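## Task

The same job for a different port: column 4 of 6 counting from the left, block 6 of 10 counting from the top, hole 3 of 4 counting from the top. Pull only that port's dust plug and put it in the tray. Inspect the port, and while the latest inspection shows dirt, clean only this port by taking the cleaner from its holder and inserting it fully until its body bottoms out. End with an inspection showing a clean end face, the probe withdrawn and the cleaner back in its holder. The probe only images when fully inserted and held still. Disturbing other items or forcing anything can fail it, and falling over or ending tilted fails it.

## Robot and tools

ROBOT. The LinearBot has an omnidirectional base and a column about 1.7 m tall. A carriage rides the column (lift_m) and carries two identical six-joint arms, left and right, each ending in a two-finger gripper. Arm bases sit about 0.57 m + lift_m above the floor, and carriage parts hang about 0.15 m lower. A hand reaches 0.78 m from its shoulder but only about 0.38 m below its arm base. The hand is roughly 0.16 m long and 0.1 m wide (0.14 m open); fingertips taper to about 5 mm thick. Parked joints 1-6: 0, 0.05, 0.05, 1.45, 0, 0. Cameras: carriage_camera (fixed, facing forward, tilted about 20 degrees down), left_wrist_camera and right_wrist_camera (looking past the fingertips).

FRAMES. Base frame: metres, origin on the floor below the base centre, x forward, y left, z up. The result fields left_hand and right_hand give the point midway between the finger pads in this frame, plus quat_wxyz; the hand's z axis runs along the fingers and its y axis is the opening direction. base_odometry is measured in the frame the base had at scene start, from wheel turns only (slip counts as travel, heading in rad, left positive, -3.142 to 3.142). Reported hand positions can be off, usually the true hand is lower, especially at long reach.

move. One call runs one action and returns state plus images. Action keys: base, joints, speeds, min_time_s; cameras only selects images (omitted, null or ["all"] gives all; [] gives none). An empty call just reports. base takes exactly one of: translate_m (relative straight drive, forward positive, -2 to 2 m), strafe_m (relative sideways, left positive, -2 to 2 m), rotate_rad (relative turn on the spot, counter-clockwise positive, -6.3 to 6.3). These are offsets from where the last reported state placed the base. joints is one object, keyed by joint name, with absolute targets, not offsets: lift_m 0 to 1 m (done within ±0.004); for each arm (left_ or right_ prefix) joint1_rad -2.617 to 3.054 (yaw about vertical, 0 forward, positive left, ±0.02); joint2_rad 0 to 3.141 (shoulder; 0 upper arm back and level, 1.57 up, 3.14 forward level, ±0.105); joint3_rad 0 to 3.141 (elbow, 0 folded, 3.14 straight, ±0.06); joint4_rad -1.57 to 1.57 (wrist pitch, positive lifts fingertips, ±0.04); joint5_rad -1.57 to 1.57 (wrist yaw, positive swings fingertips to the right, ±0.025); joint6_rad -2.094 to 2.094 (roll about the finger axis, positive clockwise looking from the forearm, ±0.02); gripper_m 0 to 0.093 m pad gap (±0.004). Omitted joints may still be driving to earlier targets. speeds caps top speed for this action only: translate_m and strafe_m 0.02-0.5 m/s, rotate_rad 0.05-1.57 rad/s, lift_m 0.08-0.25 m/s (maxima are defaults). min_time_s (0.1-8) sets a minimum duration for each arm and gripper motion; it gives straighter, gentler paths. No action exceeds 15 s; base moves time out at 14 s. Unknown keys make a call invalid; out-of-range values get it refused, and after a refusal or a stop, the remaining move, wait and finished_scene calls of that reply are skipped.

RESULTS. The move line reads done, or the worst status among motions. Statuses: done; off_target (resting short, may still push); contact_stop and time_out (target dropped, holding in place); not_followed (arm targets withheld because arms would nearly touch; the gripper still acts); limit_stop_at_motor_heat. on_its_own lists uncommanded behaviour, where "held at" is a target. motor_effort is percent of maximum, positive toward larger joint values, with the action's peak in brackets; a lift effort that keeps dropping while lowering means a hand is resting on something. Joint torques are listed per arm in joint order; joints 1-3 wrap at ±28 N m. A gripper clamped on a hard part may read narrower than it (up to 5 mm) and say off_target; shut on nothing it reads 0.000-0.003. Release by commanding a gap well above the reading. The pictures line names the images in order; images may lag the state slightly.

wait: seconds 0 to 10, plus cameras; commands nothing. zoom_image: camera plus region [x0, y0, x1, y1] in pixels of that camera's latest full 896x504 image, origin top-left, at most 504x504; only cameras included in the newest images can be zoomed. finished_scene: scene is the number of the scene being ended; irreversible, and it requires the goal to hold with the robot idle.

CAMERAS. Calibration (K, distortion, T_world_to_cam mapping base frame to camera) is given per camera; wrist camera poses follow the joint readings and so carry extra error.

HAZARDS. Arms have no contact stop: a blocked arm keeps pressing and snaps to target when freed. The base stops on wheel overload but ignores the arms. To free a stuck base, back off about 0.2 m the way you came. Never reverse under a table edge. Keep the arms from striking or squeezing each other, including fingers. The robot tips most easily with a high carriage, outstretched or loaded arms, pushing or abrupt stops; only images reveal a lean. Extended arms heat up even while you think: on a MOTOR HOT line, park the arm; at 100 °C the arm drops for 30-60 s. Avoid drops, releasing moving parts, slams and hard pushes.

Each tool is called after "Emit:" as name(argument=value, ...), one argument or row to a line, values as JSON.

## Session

Emit:
move(
)

Emit:
zoom_image(
  camera="left_wrist_camera",
  region=[220, 0, 460, 260],
)

Scene clock: 0.00 s.
Joint torques (N m): no reading
base_odometry: x=+0.000 y=+0.000 heading=+0.000
base_status: not commanded
joint_positions: lift_m=+0.254 left_joint1_rad=-0.576 left_joint2_rad=+1.221 left_joint3_rad=+0.845 left_joint4_rad=+0.548 left_joint5_rad=+0.198 left_joint6_rad=-0.034 left_gripper_m=+0.09396 right_joint1_rad=+0.390 right_joint2_rad=+1.208 right_joint3_rad=+0.776 right_joint4_rad=+0.316 right_joint5_rad=+0.380 right_joint6_rad=+0.016 right_gripper_m=+0.04688
joint_status: not commanded
motor_effort: lift_m=+34 drive_wheels=+1
left_hand: x=+0.5554 y=+0.0494 z=+1.2249 quat_wxyz=(+0.707, +0.244, +0.597, -0.289) (m; base frame)
right_hand: x=+0.6225 y=-0.2102 z=+1.1415 quat_wxyz=(+0.668, -0.013, +0.744, -0.007) (m; base frame)
pictures: carriage_camera, left_wrist_camera, right_wrist_camera
camera_calibration:
left_wrist_camera: T_world_to_cam=[[-0.708152, -0.705932, 0.0134772, 0.415877], [-0.303554, 0.287164, -0.908511, 1.27584], [0.637477, -0.647454, -0.417644, 0.314061], [0, 0, 0, 1]] pos_world=[0.481584, 0.130545, 1.28468]
right_wrist_camera: T_world_to_cam=[[0.024803, -0.996688, 0.0774499, -0.319775], [-0.677142, -0.0737442, -0.732147, 1.24215], [0.735434, -0.0342852, -0.676729, 0.43021], [0, 0, 0, 1]] pos_world=[0.53265, -0.212365, 1.22534]

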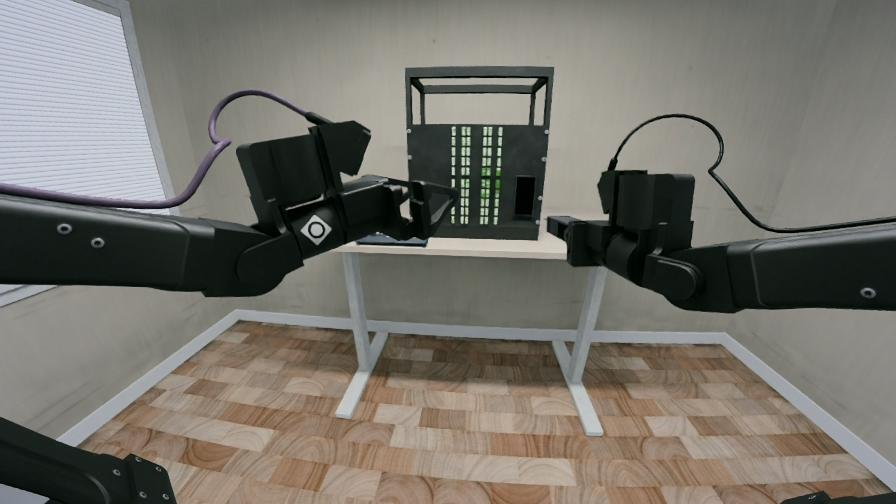

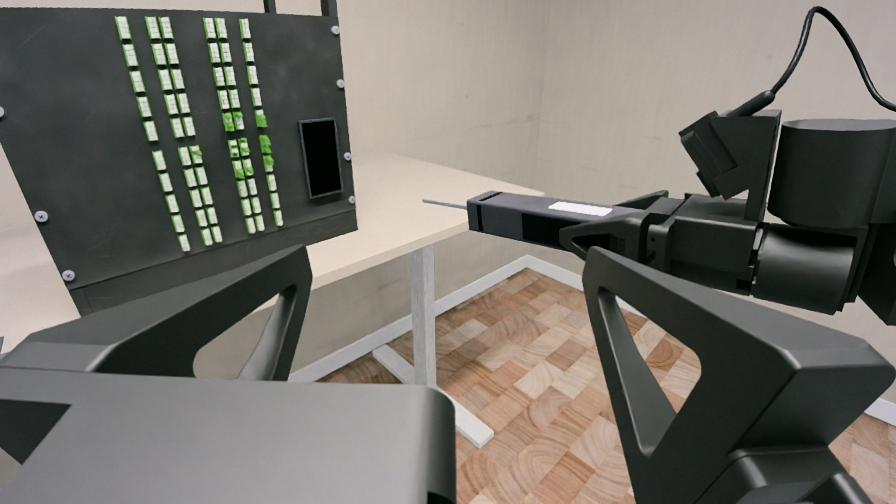

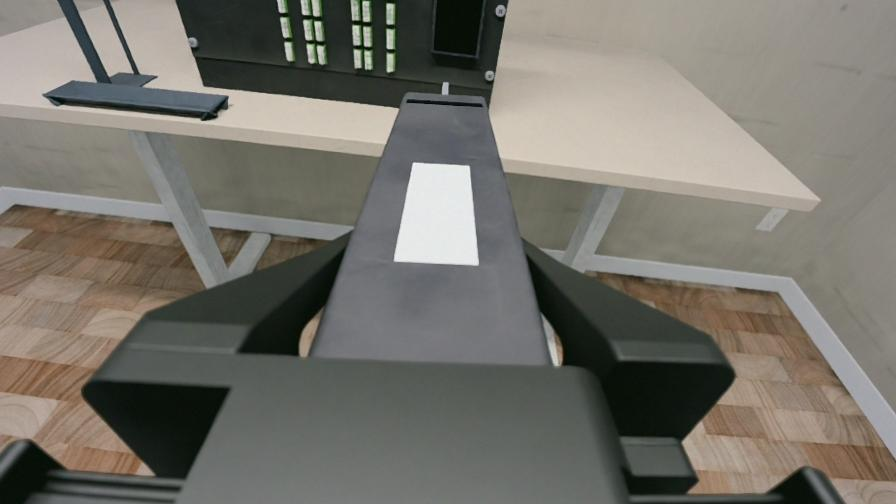

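Scaled by 1.938 from the camera's 896x504 image, which has a finer 1280x720 frame.

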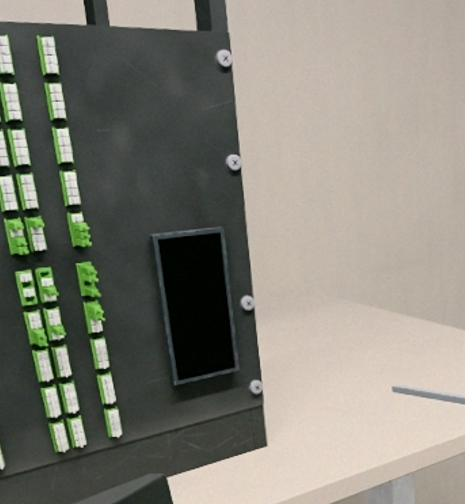

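Emit:
move(
  base={"strafe_m": -0.4},
  joints={"left_joint1_rad": 0.0, "left_joint5_rad": 0.0, "left_joint4_rad": 0.385, "left_joint6_rad": 0, "right_joint1_rad": -0.1, "right_joint5_rad": -0.1},
  speeds={"strafe_m": 0.15},
  min_time_s=3,
  cameras=[],
)

Emit:
move(
  base={"translate_m": 0.42},
  speeds={"translate_m": 0.2},
)

Emit:
zoom_image(
  camera="left_wrist_camera",
  region=[340, 0, 640, 300],
)

Scene clock: 12.53 s.
Joint torques (N m): left_arm=[0.65 -4.81 6.56 1.72 -0.14 0.04] | right_arm=[-0.18 -4.75 7.15 3.04 -0.12 0.04]
move: done
base_odometry: x=+0.000 y=-0.400 heading=+0.000
base_status: done
joint_positions: lift_m=+0.254 left_joint1_rad=-0.006 left_joint2_rad=+1.221 left_joint3_rad=+0.845 left_joint4_rad=+0.400 left_joint5_rad=+0.015 left_joint6_rad=-0.007 left_gripper_m=+0.09396 right_joint1_rad=-0.097 right_joint2_rad=+1.211 right_joint3_rad=+0.772 right_joint4_rad=+0.310 right_joint5_rad=-0.090 right_joint6_rad=+0.016 right_gripper_m=+0.04688
joint_status: all done
motor_effort: lift_m=+34(34) drive_wheels=-1(13)
left_hand: x=+0.6480 y=+0.3002 z=+1.1893 quat_wxyz=(+0.715, +0.005, +0.699, -0.010) (m; base frame)
right_hand: x=+0.6398 y=-0.3305 z=+1.1355 quat_wxyz=(+0.660, +0.013, +0.751, +0.007) (m; base frame)
pictures: none
No camera images: "cameras" was empty.

Scene clock: 15.83 s.
Joint torques (N m): left_arm=[0.76 -4.97 6.63 1.77 -0.19 0.07] | right_arm=[-0.16 -5.01 7.17 3.06 -0.11 0.04]
move: done
base_odometry: x=+0.420 y=-0.400 heading=+0.000
base_status: done
joint_positions: lift_m=+0.254 left_joint1_rad=-0.006 left_joint2_rad=+1.221 left_joint3_rad=+0.845 left_joint4_rad=+0.396 left_joint5_rad=+0.014 left_joint6_rad=-0.007 left_gripper_m=+0.09396 right_joint1_rad=-0.097 right_joint2_rad=+1.214 right_joint3_rad=+0.772 right_joint4_rad=+0.308 right_joint5_rad=-0.091 right_joint6_rad=+0.016 right_gripper_m=+0.04688
joint_status: not commanded
motor_effort: lift_m=+34(34) drive_wheels=-2(14)
left_hand: x=+0.6481 y=+0.3006 z=+1.1884 quat_wxyz=(+0.714, +0.005, +0.700, -0.010) (m; base frame)
right_hand: x=+0.6402 y=-0.3303 z=+1.1338 quat_wxyz=(+0.658, +0.012, +0.753, +0.008) (m; base frame)
pictures: carriage_camera, left_wrist_camera, right_wrist_camera
camera_calibration:
left_wrist_camera: T_world_to_cam=[[-0.0287226, -0.999347, 0.0219128, 0.297093], [-0.547769, -0.00260117, -0.836626, 1.35852], [0.836137, -0.0360332, -0.547336, 0.24395], [0, 0, 0, 1]] pos_world=[0.548711, 0.309224, 1.26358]
right_wrist_camera: T_world_to_cam=[[0.00742925, -0.999727, 0.0221624, -0.366453], [-0.696993, -0.0210692, -0.716768, 1.25227], [0.717039, -0.010122, -0.696959, 0.450496], [0, 0, 0, 1]] pos_world=[0.552525, -0.335409, 1.21969]

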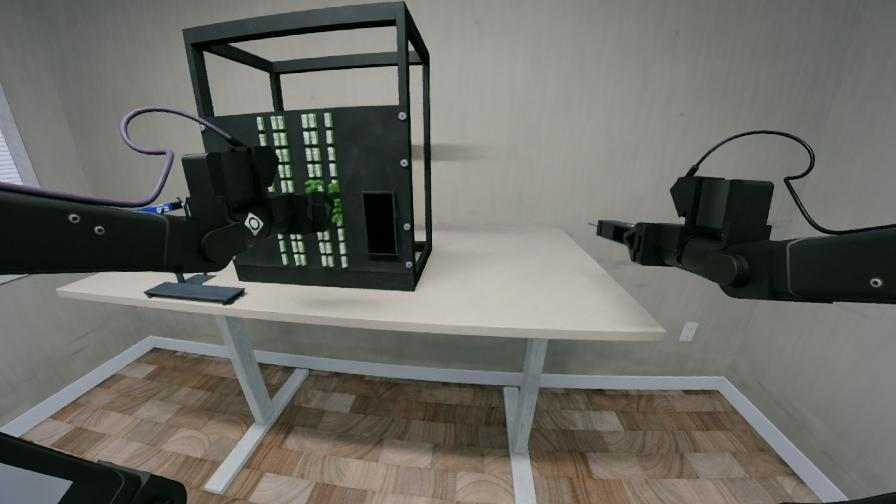

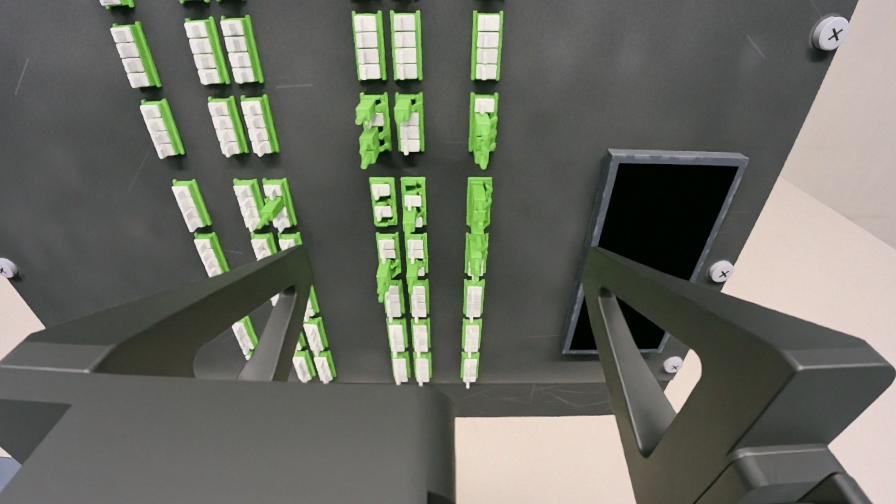

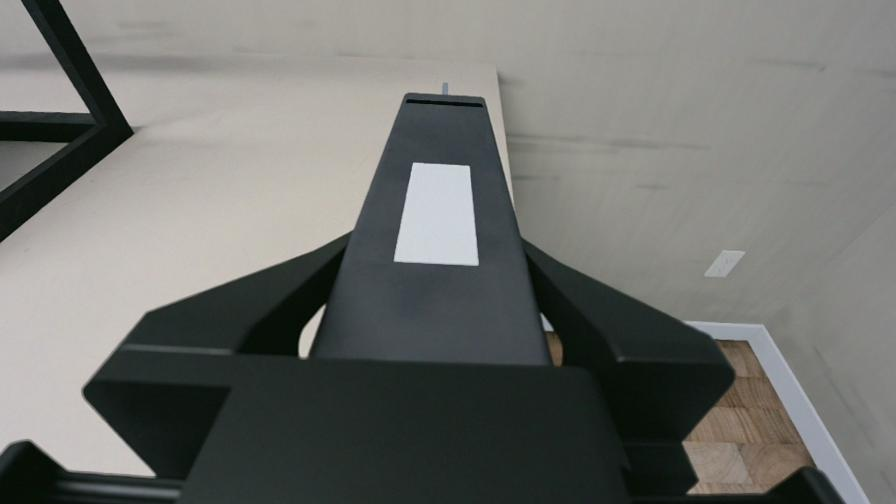

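Scaled by 1.680 from the camera's 896x504 image, which has a finer 1280x720 frame.

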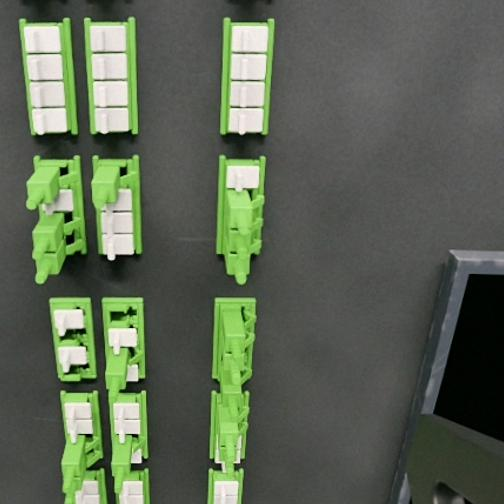

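Emit:
move(
  joints={"left_joint6_rad": -1.571, "left_gripper_m": 0.03, "left_joint1_rad": 0.01, "left_joint5_rad": 0.01},
  min_time_s=3,
  cameras=["left_wrist_camera"],
)

Scene clock: 72.83 s.
Joint torques (N m): left_arm=[0.76 -4.9 6.69 1.76 -0.04 -0.04] | right_arm=[-0.16 -4.98 7.16 3.06 -0.11 0.04]
move: done
base_odometry: x=+0.420 y=-0.400 heading=+0.000
base_status: not commanded
joint_positions: lift_m=+0.254 left_joint1_rad=+0.003 left_joint2_rad=+1.221 left_joint3_rad=+0.845 left_joint4_rad=+0.396 left_joint5_rad=+0.014 left_joint6_rad=-1.562 left_gripper_m=+0.03008 right_joint1_rad=-0.097 right_joint2_rad=+1.214 right_joint3_rad=+0.772 right_joint4_rad=+0.308 right_joint5_rad=-0.092 right_joint6_rad=+0.016 right_gripper_m=+0.04688
joint_status: all done
motor_effort: lift_m=+34(34) drive_wheels=-2(2)
left_hand: x=+0.6481 y=+0.3047 z=+1.1884 quat_wxyz=(+0.505, -0.490, +0.500, -0.505) (m; base frame)
right_hand: x=+0.6402 y=-0.3302 z=+1.1338 quat_wxyz=(+0.658, +0.012, +0.753, +0.008) (m; base frame)
pictures: left_wrist_camera
camera_calibration:
left_wrist_camera: T_world_to_cam=[[-0.0280727, 0.00653033, 0.999585, -1.16753], [-0.572224, -0.820027, -0.0107133, 0.64196], [0.819617, -0.572287, 0.0267572, -0.264113], [0, 0, 0, 1]] pos_world=[0.55104, 0.382901, 1.18099]

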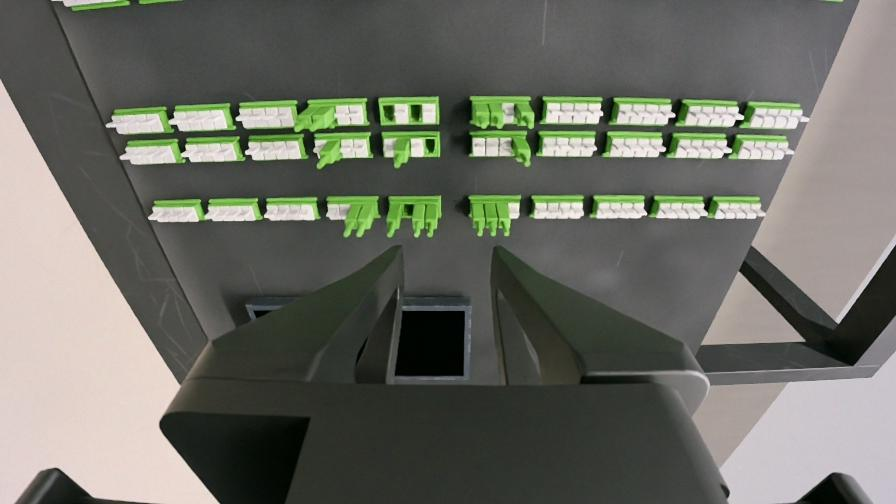

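Emit:
zoom_image(
  camera="left_wrist_camera",
  region=[290, 70, 550, 250],
)

Scaled by 1.938 from the camera's 896x504 image, which has a finer 1280x720 frame.

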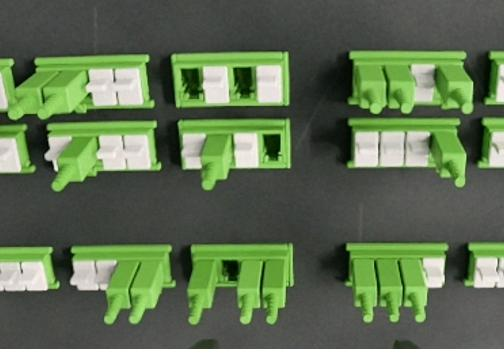

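Emit:
move(
  base={"strafe_m": 0.021},
  joints={"lift_m": 0.2346, "left_gripper_m": 0.014},
  cameras=[],
)

Emit:
move(
  base={"translate_m": 0.03},
  speeds={"translate_m": 0.06},
  cameras=["left_wrist_camera"],
)

Emit:
zoom_image(
  camera="left_wrist_camera",
  region=[360, 80, 540, 260],
)

Scene clock: 85.97 s.
Joint torques (N m): left_arm=[0.29 -4.79 6.43 1.84 -0.09 -0.04] | right_arm=[-0.03 -5.38 7.79 3.2 -0.07 0.04]
move: done
base_odometry: x=+0.421 y=-0.379 heading=-0.001
base_status: done
joint_positions: lift_m=+0.234 left_joint1_rad=+0.007 left_joint2_rad=+1.221 left_joint3_rad=+0.845 left_joint4_rad=+0.385 left_joint5_rad=+0.013 left_joint6_rad=-1.564 left_gripper_m=+0.01409 right_joint1_rad=-0.098 right_joint2_rad=+1.218 right_joint3_rad=+0.764 right_joint4_rad=+0.297 right_joint5_rad=-0.096 right_joint6_rad=+0.016 right_gripper_m=+0.04688
joint_status: all done
motor_effort: lift_m=+35(41) drive_wheels=+3(10)
left_hand: x=+0.6481 y=+0.3063 z=+1.1658 quat_wxyz=(+0.502, -0.495, +0.501, -0.502) (m; base frame)
right_hand: x=+0.6397 y=-0.3300 z=+1.1054 quat_wxyz=(+0.649, +0.012, +0.760, +0.010) (m; base frame)
pictures: none
No camera images: "cameras" was empty.

Scene clock: 87.00 s.
Joint torques (N m): left_arm=[0.39 -4.78 6.72 1.87 -0.04 0] | right_arm=[-0.02 -5.35 7.8 3.18 -0.07 0.04]
move: done
base_odometry: x=+0.450 y=-0.379 heading=+0.000
base_status: done
joint_positions: lift_m=+0.234 left_joint1_rad=+0.007 left_joint2_rad=+1.221 left_joint3_rad=+0.845 left_joint4_rad=+0.385 left_joint5_rad=+0.013 left_joint6_rad=-1.564 left_gripper_m=+0.01409 right_joint1_rad=-0.098 right_joint2_rad=+1.218 right_joint3_rad=+0.764 right_joint4_rad=+0.297 right_joint5_rad=-0.096 right_joint6_rad=+0.016 right_gripper_m=+0.04688
joint_status: not commanded
motor_effort: lift_m=+35(35) drive_wheels=-2(9)
left_hand: x=+0.6481 y=+0.3063 z=+1.1658 quat_wxyz=(+0.502, -0.495, +0.501, -0.502) (m; base frame)
right_hand: x=+0.6397 y=-0.3301 z=+1.1056 quat_wxyz=(+0.650, +0.012, +0.760, +0.009) (m; base frame)
pictures: left_wrist_camera
camera_calibration:
left_wrist_camera: T_world_to_cam=[[-0.0173796, 0.00870755, 0.999811, -1.15286], [-0.56883, -0.822451, -0.00272504, 0.63237], [0.822272, -0.56877, 0.019247, -0.256603], [0, 0, 0, 1]] pos_world=[0.550672, 0.384184, 1.1593]

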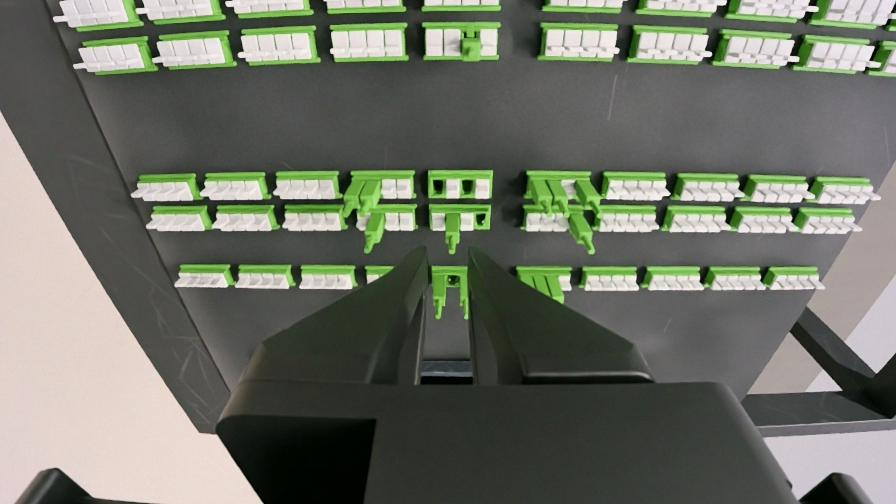

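Scaled by 2.800 from the camera's 896x504 image, which has a finer 1280x720 frame.

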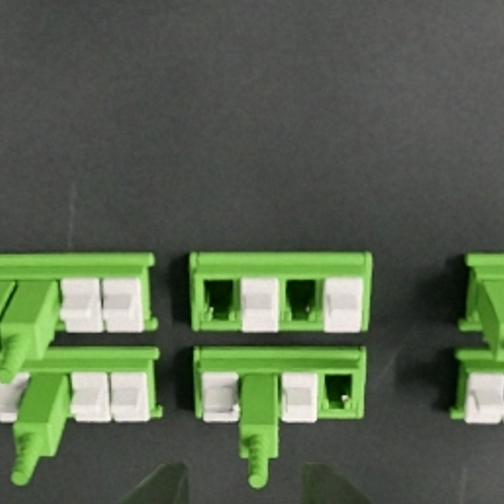

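Emit:
move(
  base={"strafe_m": 0.003},
  joints={"lift_m": 0.237, "left_gripper_m": 0.01},
  cameras=[],
)

Emit:
move(
  base={"translate_m": 0.022},
  speeds={"translate_m": 0.05},
  cameras=["left_wrist_camera"],
)

Emit:
zoom_image(
  camera="left_wrist_camera",
  region=[380, 160, 520, 300],
)

Scene clock: 95.50 s.
Joint torques (N m): left_arm=[0.09 -4.85 6.63 1.85 -0.04 -0.03] | right_arm=[-0.12 -5.38 7.92 3.18 -0.06 0.04]
move: done
base_odometry: x=+0.451 y=-0.376 heading=-0.001
base_status: done
joint_positions: lift_m=+0.237 left_joint1_rad=+0.009 left_joint2_rad=+1.221 left_joint3_rad=+0.845 left_joint4_rad=+0.387 left_joint5_rad=+0.013 left_joint6_rad=-1.564 left_gripper_m=+0.01008 right_joint1_rad=-0.098 right_joint2_rad=+1.218 right_joint3_rad=+0.764 right_joint4_rad=+0.300 right_joint5_rad=-0.097 right_joint6_rad=+0.016 right_gripper_m=+0.04688
joint_status: all done
motor_effort: lift_m=+34(41) drive_wheels=+3(6)
left_hand: x=+0.6481 y=+0.3073 z=+1.1688 quat_wxyz=(+0.504, -0.495, +0.500, -0.502) (m; base frame)
right_hand: x=+0.6399 y=-0.3297 z=+1.1086 quat_wxyz=(+0.651, +0.012, +0.759, +0.010) (m; base frame)
pictures: none
No camera images: "cameras" was empty.

Scene clock: 96.43 s.
Joint torques (N m): left_arm=[0.13 -4.93 6.61 1.83 -0.02 0] | right_arm=[-0.02 -5.38 7.82 3.15 -0.05 0.05]
move: done
base_odometry: x=+0.473 y=-0.376 heading=+0.000
base_status: done
joint_positions: lift_m=+0.237 left_joint1_rad=+0.009 left_joint2_rad=+1.221 left_joint3_rad=+0.845 left_joint4_rad=+0.387 left_joint5_rad=+0.013 left_joint6_rad=-1.564 left_gripper_m=+0.01008 right_joint1_rad=-0.098 right_joint2_rad=+1.218 right_joint3_rad=+0.764 right_joint4_rad=+0.300 right_joint5_rad=-0.097 right_joint6_rad=+0.016 right_gripper_m=+0.04688
joint_status: not commanded
motor_effort: lift_m=+34(34) drive_wheels=-2(8)
left_hand: x=+0.6481 y=+0.3073 z=+1.1688 quat_wxyz=(+0.504, -0.495, +0.500, -0.502) (m; base frame)
right_hand: x=+0.6398 y=-0.3299 z=+1.1086 quat_wxyz=(+0.651, +0.012, +0.759, +0.010) (m; base frame)
pictures: left_wrist_camera
camera_calibration:
left_wrist_camera: T_world_to_cam=[[-0.0193442, 0.0086645, 0.999775, -1.15452], [-0.566625, -0.823967, -0.00382252, 0.633488], [0.823749, -0.566572, 0.0208485, -0.259623], [0, 0, 0, 1]] pos_world=[0.550481, 0.384882, 1.1621]

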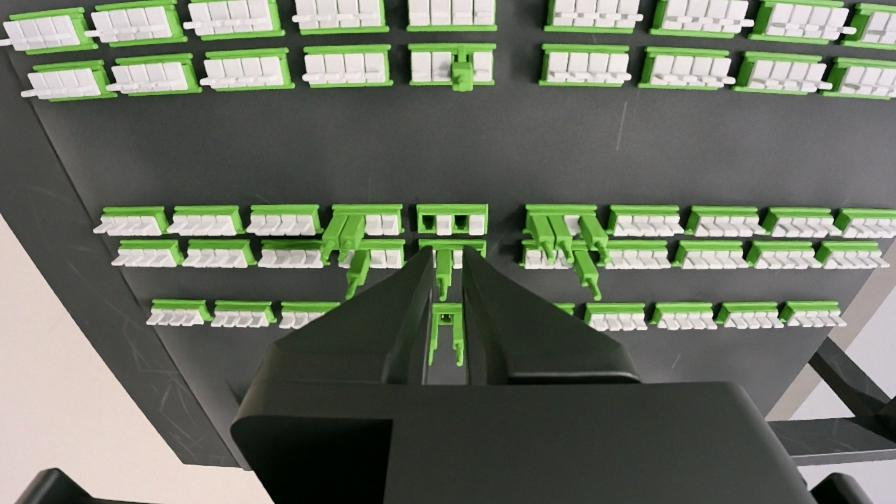

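Scaled by 3.600 from the camera's 896x504 image, which has a finer 1280x720 frame.

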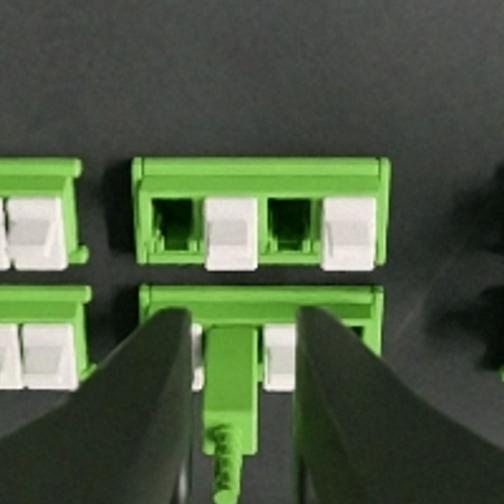

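Emit:
move(
  base={"strafe_m": 0.006},
  joints={"lift_m": 0.2364},
  speeds={"strafe_m": 0.05},
  cameras=["left_wrist_camera"],
)

Emit:
zoom_image(
  camera="left_wrist_camera",
  region=[380, 160, 520, 300],
)

Scene clock: 107.90 s.
Joint torques (N m): left_arm=[0.05 -4.77 6.61 1.9 -0.01 -0.02] | right_arm=[-0.12 -5.39 7.84 3.15 -0.03 0.05]
move: done
base_odometry: x=+0.473 y=-0.370 heading=-0.001
base_status: done
joint_positions: lift_m=+0.236 left_joint1_rad=+0.010 left_joint2_rad=+1.221 left_joint3_rad=+0.845 left_joint4_rad=+0.387 left_joint5_rad=+0.011 left_joint6_rad=-1.564 left_gripper_m=+0.01008 right_joint1_rad=-0.098 right_joint2_rad=+1.218 right_joint3_rad=+0.764 right_joint4_rad=+0.300 right_joint5_rad=-0.099 right_joint6_rad=+0.016 right_gripper_m=+0.04688
joint_status: all done
motor_effort: lift_m=+33(34) drive_wheels=+3(8)
left_hand: x=+0.6481 y=+0.3080 z=+1.1683 quat_wxyz=(+0.504, -0.495, +0.499, -0.501) (m; base frame)
right_hand: x=+0.6399 y=-0.3294 z=+1.1081 quat_wxyz=(+0.651, +0.011, +0.759, +0.011) (m; base frame)
pictures: left_wrist_camera
camera_calibration:
left_wrist_camera: T_world_to_cam=[[-0.0193635, 0.00862076, 0.999775, -1.154], [-0.564794, -0.825223, -0.00382319, 0.633177], [0.825004, -0.564742, 0.0208481, -0.260616], [0, 0, 0, 1]] pos_world=[0.550278, 0.38528, 1.1616]

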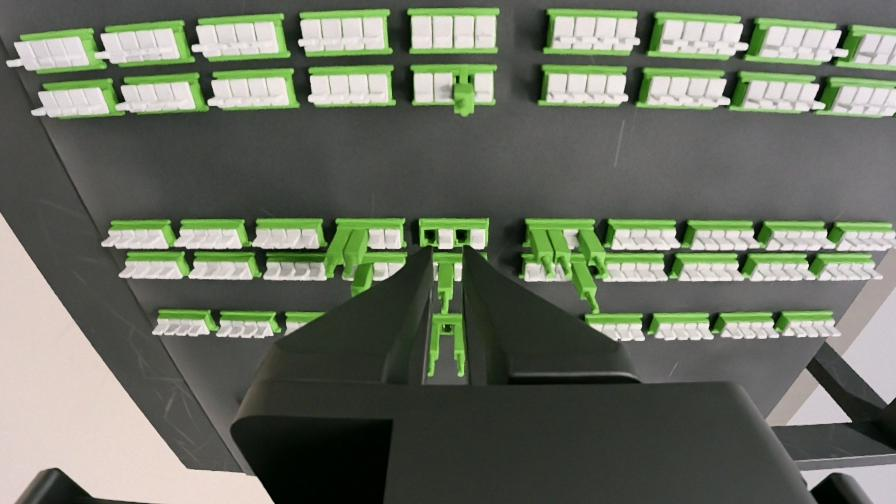

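Scaled by 3.600 from the camera's 896x504 image, which has a finer 1280x720 frame.

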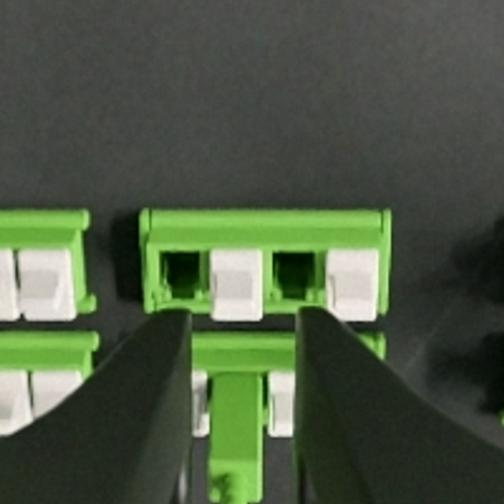

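Emit:
move(
  base={"translate_m": 0.014},
  speeds={"translate_m": 0.03},
  cameras=["left_wrist_camera"],
)

Emit:
zoom_image(
  camera="left_wrist_camera",
  region=[390, 200, 510, 320],
)

Scene clock: 114.87 s.
Joint torques (N m): left_arm=[-0.06 -4.79 6.67 1.92 0 -0.01] | right_arm=[-0.03 -5.41 7.8 3.16 -0.04 0.04]
move: done
base_odometry: x=+0.487 y=-0.370 heading=+0.000
base_status: done
joint_positions: lift_m=+0.236 left_joint1_rad=+0.010 left_joint2_rad=+1.221 left_joint3_rad=+0.845 left_joint4_rad=+0.387 left_joint5_rad=+0.011 left_joint6_rad=-1.564 left_gripper_m=+0.01008 right_joint1_rad=-0.098 right_joint2_rad=+1.218 right_joint3_rad=+0.764 right_joint4_rad=+0.300 right_joint5_rad=-0.099 right_joint6_rad=+0.016 right_gripper_m=+0.04688
joint_status: not commanded
motor_effort: lift_m=+33(33) drive_wheels=-2(9)
left_hand: x=+0.6481 y=+0.3080 z=+1.1683 quat_wxyz=(+0.504, -0.495, +0.499, -0.501) (m; base frame)
right_hand: x=+0.6399 y=-0.3294 z=+1.1082 quat_wxyz=(+0.651, +0.011, +0.759, +0.011) (m; base frame)
pictures: left_wrist_camera
camera_calibration:
left_wrist_camera: T_world_to_cam=[[-0.0193635, 0.00862076, 0.999775, -1.154], [-0.564794, -0.825223, -0.00382319, 0.633177], [0.825004, -0.564742, 0.0208481, -0.260616], [0, 0, 0, 1]] pos_world=[0.550278, 0.38528, 1.1616]

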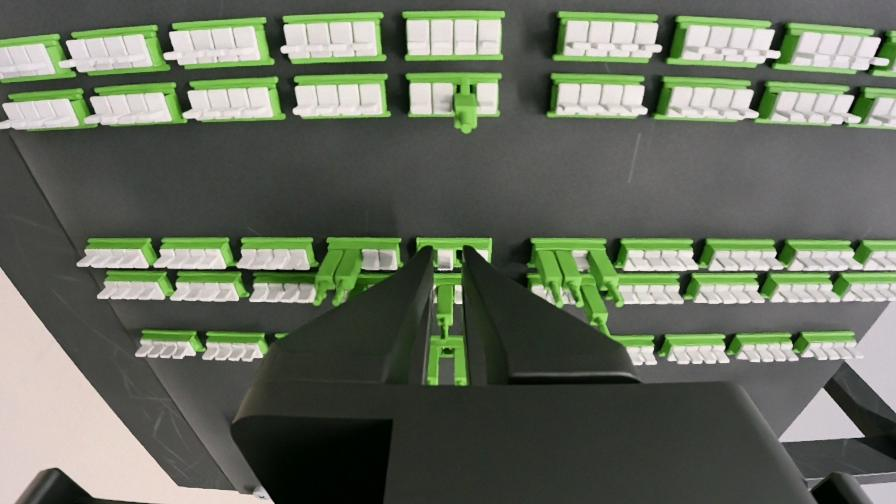

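Scaled by 4.200 from the camera's 896x504 image, which has a finer 1280x720 frame.

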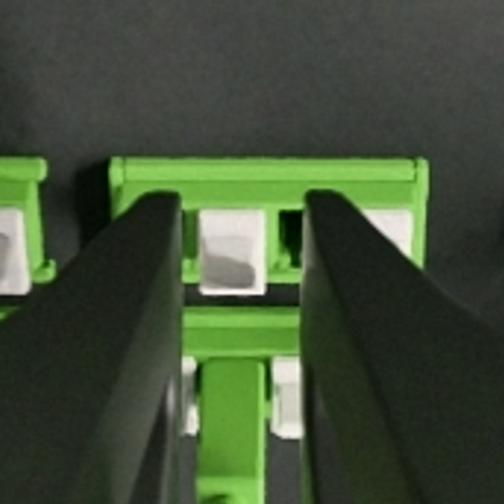

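Emit:
move(
  base={"translate_m": 0.01},
  joints={"lift_m": 0.2356},
  speeds={"translate_m": 0.02},
  cameras=["left_wrist_camera"],
)

Emit:
zoom_image(
  camera="left_wrist_camera",
  region=[390, 200, 510, 320],
)

Scene clock: 123.67 s.
Joint torques (N m): left_arm=[0.05 -4.81 6.65 1.89 -0.05 -0.05] | right_arm=[-0.02 -5.37 7.72 3.15 -0.03 0.04]
move: done
base_odometry: x=+0.497 y=-0.370 heading=+0.001
base_status: done
joint_positions: lift_m=+0.236 left_joint1_rad=+0.010 left_joint2_rad=+1.220 left_joint3_rad=+0.845 left_joint4_rad=+0.386 left_joint5_rad=+0.011 left_joint6_rad=-1.564 left_gripper_m=+0.01008 right_joint1_rad=-0.098 right_joint2_rad=+1.218 right_joint3_rad=+0.764 right_joint4_rad=+0.300 right_joint5_rad=-0.099 right_joint6_rad=+0.016 right_gripper_m=+0.04688
joint_status: all done
motor_effort: lift_m=+33(35) drive_wheels=+3(8)
left_hand: x=+0.6478 y=+0.3080 z=+1.1678 quat_wxyz=(+0.504, -0.495, +0.499, -0.501) (m; base frame)
right_hand: x=+0.6399 y=-0.3294 z=+1.1073 quat_wxyz=(+0.651, +0.011, +0.759, +0.011) (m; base frame)
pictures: left_wrist_camera
camera_calibration:
left_wrist_camera: T_world_to_cam=[[-0.0197239, 0.00862568, 0.999768, -1.1533], [-0.564792, -0.825224, -0.00402273, 0.633237], [0.824998, -0.56474, 0.0211484, -0.260705], [0, 0, 0, 1]] pos_world=[0.549981, 0.38528, 1.1611]

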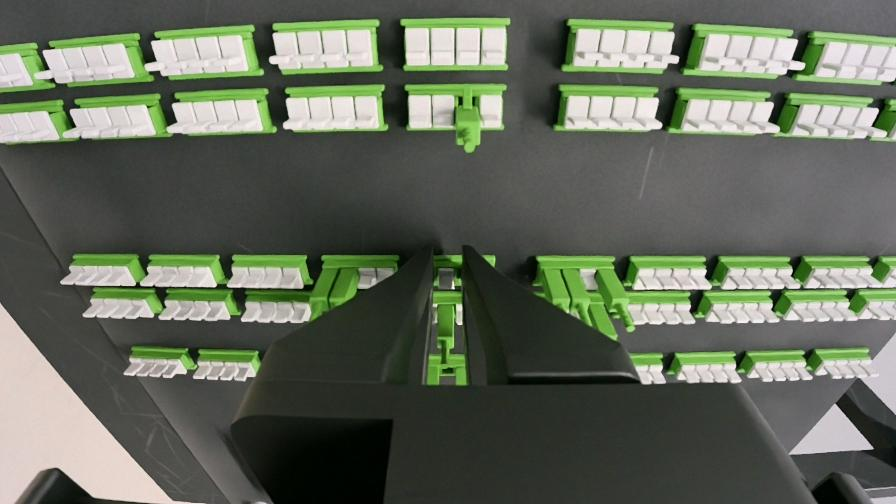

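Scaled by 4.200 from the camera's 896x504 image, which has a finer 1280x720 frame.

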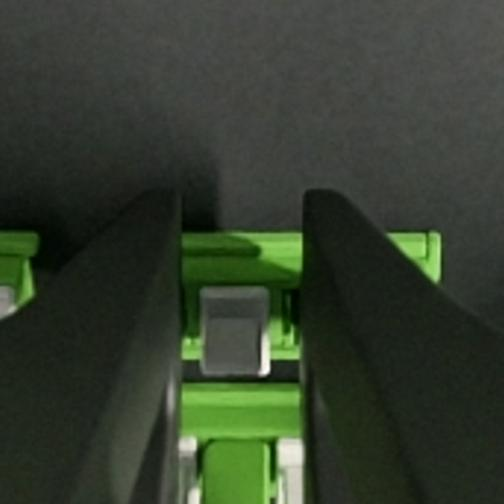

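Emit:
move(
  joints={"left_gripper_m": 0.0045},
  min_time_s=1.5,
  cameras=[],
)

Emit:
move(
  joints={"left_gripper_m": 0.001},
  min_time_s=1.5,
  cameras=["left_wrist_camera"],
)

Emit:
zoom_image(
  camera="left_wrist_camera",
  region=[390, 200, 510, 320],
)

Scene clock: 131.00 s.
Joint torques (N m): left_arm=[0.17 -4.49 6.63 1.88 -0.02 0.01] | right_arm=[-0.05 -5.39 7.8 3.15 -0.03 0.04]
move: done
base_odometry: x=+0.497 y=-0.370 heading=+0.001
base_status: not commanded
joint_positions: lift_m=+0.236 left_joint1_rad=+0.010 left_joint2_rad=+1.220 left_joint3_rad=+0.845 left_joint4_rad=+0.385 left_joint5_rad=+0.011 left_joint6_rad=-1.564 left_gripper_m=+0.00473 right_joint1_rad=-0.098 right_joint2_rad=+1.218 right_joint3_rad=+0.764 right_joint4_rad=+0.300 right_joint5_rad=-0.099 right_joint6_rad=+0.016 right_gripper_m=+0.04688
joint_status: all done
motor_effort: lift_m=+33(34) drive_wheels=+3(3)
left_hand: x=+0.6478 y=+0.3080 z=+1.1675 quat_wxyz=(+0.504, -0.496, +0.499, -0.501) (m; base frame)
right_hand: x=+0.6399 y=-0.3294 z=+1.1073 quat_wxyz=(+0.651, +0.011, +0.759, +0.011) (m; base frame)
pictures: none
No camera images: "cameras" was empty.

Scene clock: 132.80 s.
Joint torques (N m): left_arm=[0.06 -4.6 6.49 1.88 -0.03 0] | right_arm=[-0.03 -5.39 7.8 3.15 -0.03 0.04]
move: done
base_odometry: x=+0.497 y=-0.370 heading=+0.001
base_status: not commanded
joint_positions: lift_m=+0.236 left_joint1_rad=+0.010 left_joint2_rad=+1.220 left_joint3_rad=+0.845 left_joint4_rad=+0.385 left_joint5_rad=+0.011 left_joint6_rad=-1.564 left_gripper_m=+0.00223 right_joint1_rad=-0.098 right_joint2_rad=+1.218 right_joint3_rad=+0.764 right_joint4_rad=+0.300 right_joint5_rad=-0.099 right_joint6_rad=+0.016 right_gripper_m=+0.04688
joint_status: all done
motor_effort: lift_m=+33(34) drive_wheels=+3(3)
left_hand: x=+0.6478 y=+0.3080 z=+1.1675 quat_wxyz=(+0.504, -0.496, +0.499, -0.501) (m; base frame)
right_hand: x=+0.6399 y=-0.3294 z=+1.1073 quat_wxyz=(+0.651, +0.011, +0.759, +0.011) (m; base frame)
pictures: left_wrist_camera
camera_calibration:
left_wrist_camera: T_world_to_cam=[[-0.0185859, 0.00869335, 0.999789, -1.15378], [-0.5648, -0.825221, -0.00332411, 0.632425], [0.825018, -0.564743, 0.0202475, -0.25966], [0, 0, 0, 1]] pos_world=[0.549974, 0.38528, 1.1609]

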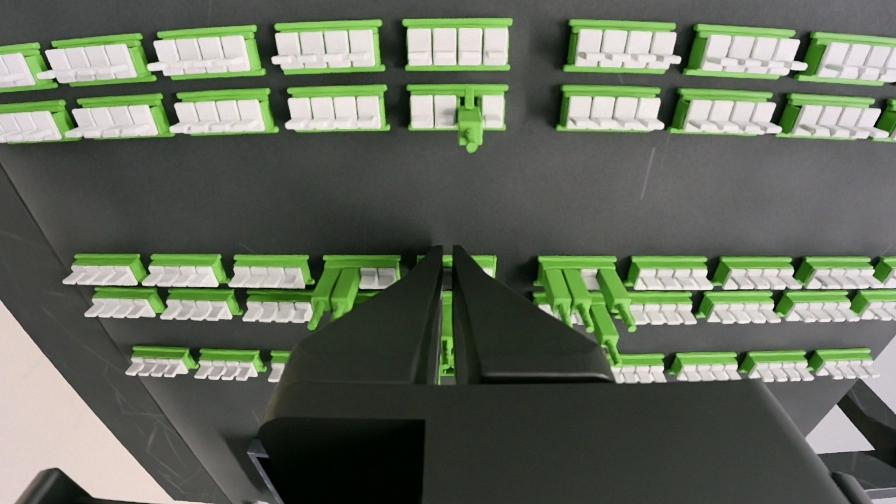

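Scaled by 4.200 from the camera's 896x504 image, which has a finer 1280x720 frame.

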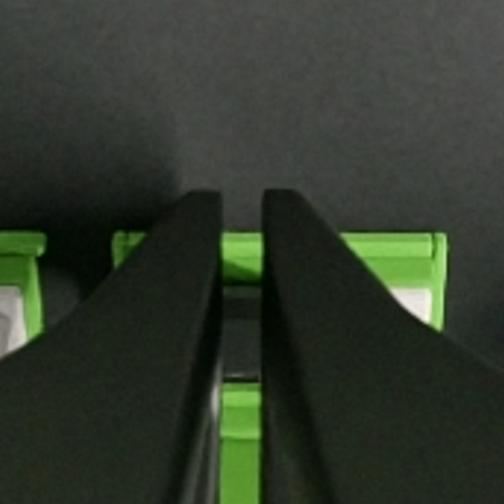

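Emit:
move(
  joints={"left_gripper_m": 0.0},
  min_time_s=1,
  cameras=[],
)

Emit:
move(
  base={"translate_m": -0.015},
  speeds={"translate_m": 0.03},
  cameras=["left_wrist_camera"],
)

Emit:
zoom_image(
  camera="left_wrist_camera",
  region=[380, 180, 510, 310],
)

Scene clock: 139.73 s.
Joint torques (N m): left_arm=[-0.01 -4.62 6.57 1.86 -0.01 -0.03] | right_arm=[-0.03 -5.38 7.8 3.15 -0.04 0.04]
move: done
base_odometry: x=+0.497 y=-0.370 heading=+0.001
base_status: not commanded
joint_positions: lift_m=+0.236 left_joint1_rad=+0.010 left_joint2_rad=+1.220 left_joint3_rad=+0.845 left_joint4_rad=+0.385 left_joint5_rad=+0.011 left_joint6_rad=-1.564 left_gripper_m=+0.00223 right_joint1_rad=-0.098 right_joint2_rad=+1.218 right_joint3_rad=+0.764 right_joint4_rad=+0.300 right_joint5_rad=-0.099 right_joint6_rad=+0.016 right_gripper_m=+0.04688
joint_status: all done
motor_effort: lift_m=+33(34) drive_wheels=+3(3)
left_hand: x=+0.6478 y=+0.3080 z=+1.1675 quat_wxyz=(+0.504, -0.496, +0.499, -0.501) (m; base frame)
right_hand: x=+0.6399 y=-0.3294 z=+1.1073 quat_wxyz=(+0.651, +0.011, +0.759, +0.011) (m; base frame)
pictures: none
No camera images: "cameras" was empty.

Scene clock: 140.77 s.
Joint torques (N m): left_arm=[0.1 -4.63 6.63 1.87 -0.01 -0.01] | right_arm=[-0.03 -5.44 7.88 3.17 -0.03 0.04]
move: done
base_odometry: x=+0.482 y=-0.370 heading=+0.000
base_status: done
joint_positions: lift_m=+0.236 left_joint1_rad=+0.010 left_joint2_rad=+1.220 left_joint3_rad=+0.845 left_joint4_rad=+0.384 left_joint5_rad=+0.011 left_joint6_rad=-1.564 left_gripper_m=+0.00222 right_joint1_rad=-0.098 right_joint2_rad=+1.218 right_joint3_rad=+0.764 right_joint4_rad=+0.300 right_joint5_rad=-0.099 right_joint6_rad=+0.016 right_gripper_m=+0.04688
joint_status: not commanded
motor_effort: lift_m=+33(34) drive_wheels=+3(8)
left_hand: x=+0.6478 y=+0.3080 z=+1.1674 quat_wxyz=(+0.504, -0.496, +0.499, -0.501) (m; base frame)
right_hand: x=+0.6398 y=-0.3294 z=+1.1072 quat_wxyz=(+0.650, +0.011, +0.759, +0.011) (m; base frame)
pictures: left_wrist_camera
camera_calibration:
left_wrist_camera: T_world_to_cam=[[-0.0182255, 0.00868844, 0.999796, -1.15389], [-0.564803, -0.82522, -0.00312456, 0.632193], [0.825025, -0.564744, 0.0199473, -0.259311], [0, 0, 0, 1]] pos_world=[0.549972, 0.38528, 1.1608]

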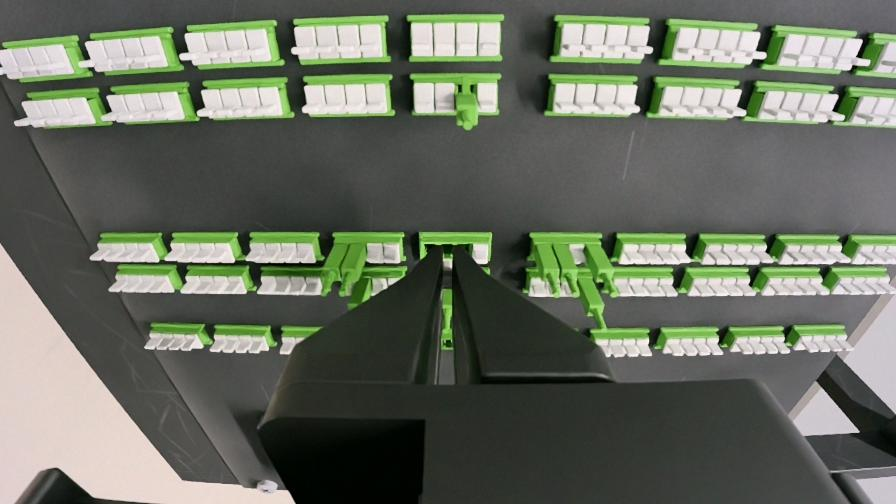

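Scaled by 3.877 from the camera's 896x504 image, which has a finer 1280x720 frame.

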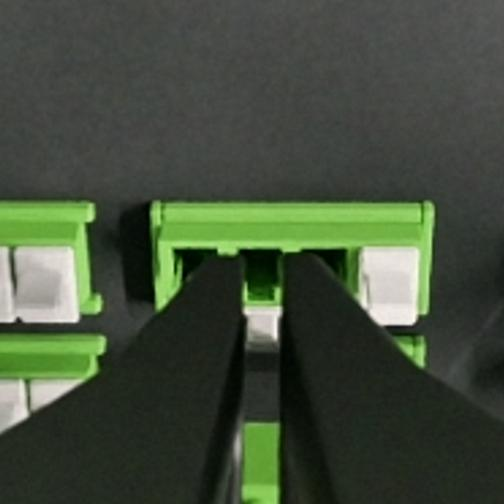

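Emit:
move(
  base={"translate_m": -0.2},
  speeds={"translate_m": 0.08},
  cameras=[],
)

Emit:
move(
  base={"strafe_m": 0.2},
  joints={"left_joint6_rad": 0},
  speeds={"strafe_m": 0.15},
  min_time_s=2,
)

Emit:
zoom_image(
  camera="left_wrist_camera",
  region=[370, 180, 530, 340],
)

Scene clock: 150.33 s.
Joint torques (N m): left_arm=[0.16 -4.62 6.54 1.87 -0.01 -0.04] | right_arm=[-0.02 -5.39 7.79 3.15 -0.03 0.04]
move: done
base_odometry: x=+0.282 y=-0.370 heading=+0.000
base_status: done
joint_positions: lift_m=+0.236 left_joint1_rad=+0.010 left_joint2_rad=+1.220 left_joint3_rad=+0.845 left_joint4_rad=+0.384 left_joint5_rad=+0.011 left_joint6_rad=-1.564 left_gripper_m=+0.00222 right_joint1_rad=-0.098 right_joint2_rad=+1.218 right_joint3_rad=+0.764 right_joint4_rad=+0.300 right_joint5_rad=-0.099 right_joint6_rad=+0.016 right_gripper_m=+0.04688
joint_status: not commanded
motor_effort: lift_m=+33(34) drive_wheels=+1(10)
left_hand: x=+0.6478 y=+0.3080 z=+1.1674 quat_wxyz=(+0.504, -0.496, +0.499, -0.501) (m; base frame)
right_hand: x=+0.6398 y=-0.3294 z=+1.1072 quat_wxyz=(+0.650, +0.011, +0.759, +0.011) (m; base frame)
pictures: none
No camera images: "cameras" was empty.

Scene clock: 152.80 s.
Joint torques (N m): left_arm=[0.2 -4.53 6.49 1.86 -0.02 0.05] | right_arm=[0.02 -5.39 7.8 3.16 -0.03 0.04]
move: done
base_odometry: x=+0.281 y=-0.170 heading=+0.001
base_status: done
joint_positions: lift_m=+0.236 left_joint1_rad=+0.010 left_joint2_rad=+1.220 left_joint3_rad=+0.845 left_joint4_rad=+0.384 left_joint5_rad=+0.011 left_joint6_rad=-0.009 left_gripper_m=+0.00222 right_joint1_rad=-0.099 right_joint2_rad=+1.218 right_joint3_rad=+0.764 right_joint4_rad=+0.300 right_joint5_rad=-0.100 right_joint6_rad=+0.016 right_gripper_m=+0.04688
joint_status: all done
motor_effort: lift_m=+33(34) drive_wheels=-1(8)
left_hand: x=+0.6478 y=+0.3081 z=+1.1674 quat_wxyz=(+0.711, -0.003, +0.704, -0.003) (m; base frame)
right_hand: x=+0.6398 y=-0.3296 z=+1.1072 quat_wxyz=(+0.650, +0.011, +0.759, +0.011) (m; base frame)
pictures: carriage_camera, left_wrist_camera, right_wrist_camera
camera_calibration:
carriage_camera: T_world_to_cam=[[0.0471794, -0.998877, 0.00432653, -0.0143005], [-0.351189, -0.020642, -0.936077, 1.22471], [0.935115, 0.0426441, -0.351769, 0.303272], [0, 0, 0, 1]] pos_world=[0.147185, -0.00193668, 1.25317]
left_wrist_camera: T_world_to_cam=[[-0.00906607, -0.999678, 0.0237161, 0.290292], [-0.555853, -0.014677, -0.831151, 1.34339], [0.831231, -0.0207179, -0.555541, 0.241034], [0, 0, 0, 1]] pos_world=[0.549006, 0.314909, 1.24358]
right_wrist_camera: T_world_to_cam=[[0.0142193, -0.999724, 0.0186928, -0.365728], [-0.71157, -0.023251, -0.702231, 1.22543], [0.702472, -0.003316, -0.711704, 0.460211], [0, 0, 0, 1]] pos_world=[0.553894, -0.335609, 1.1949]

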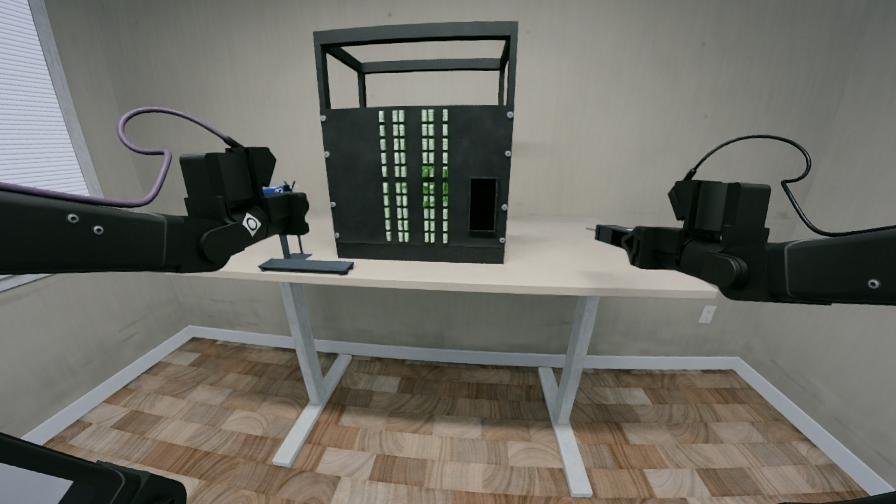

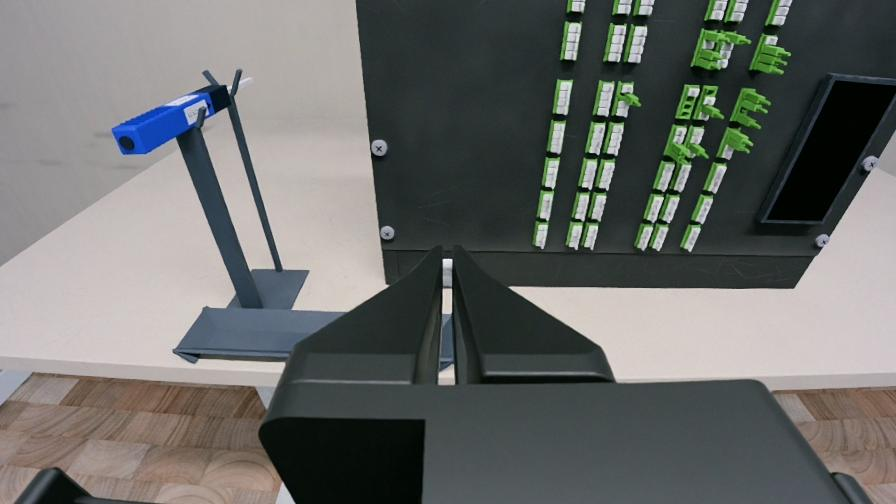

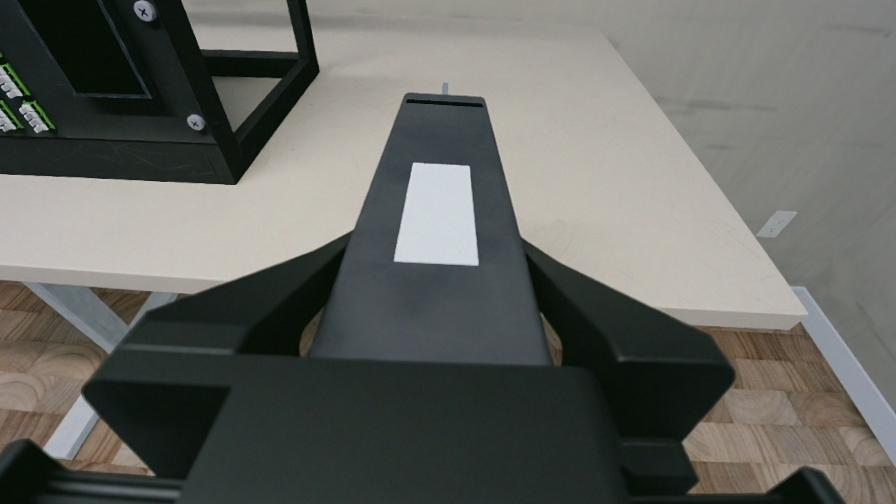

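Scaled by 3.150 from the camera's 896x504 image, which has a finer 1280x720 frame.

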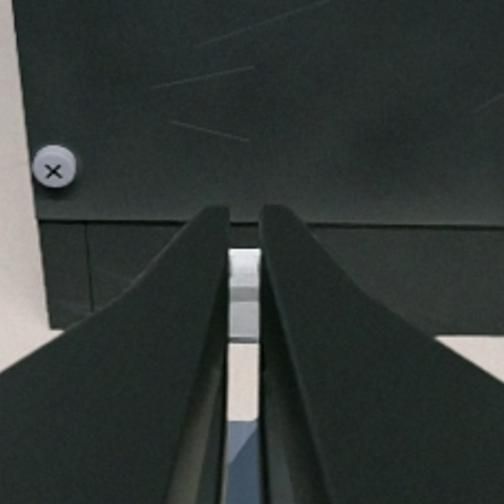

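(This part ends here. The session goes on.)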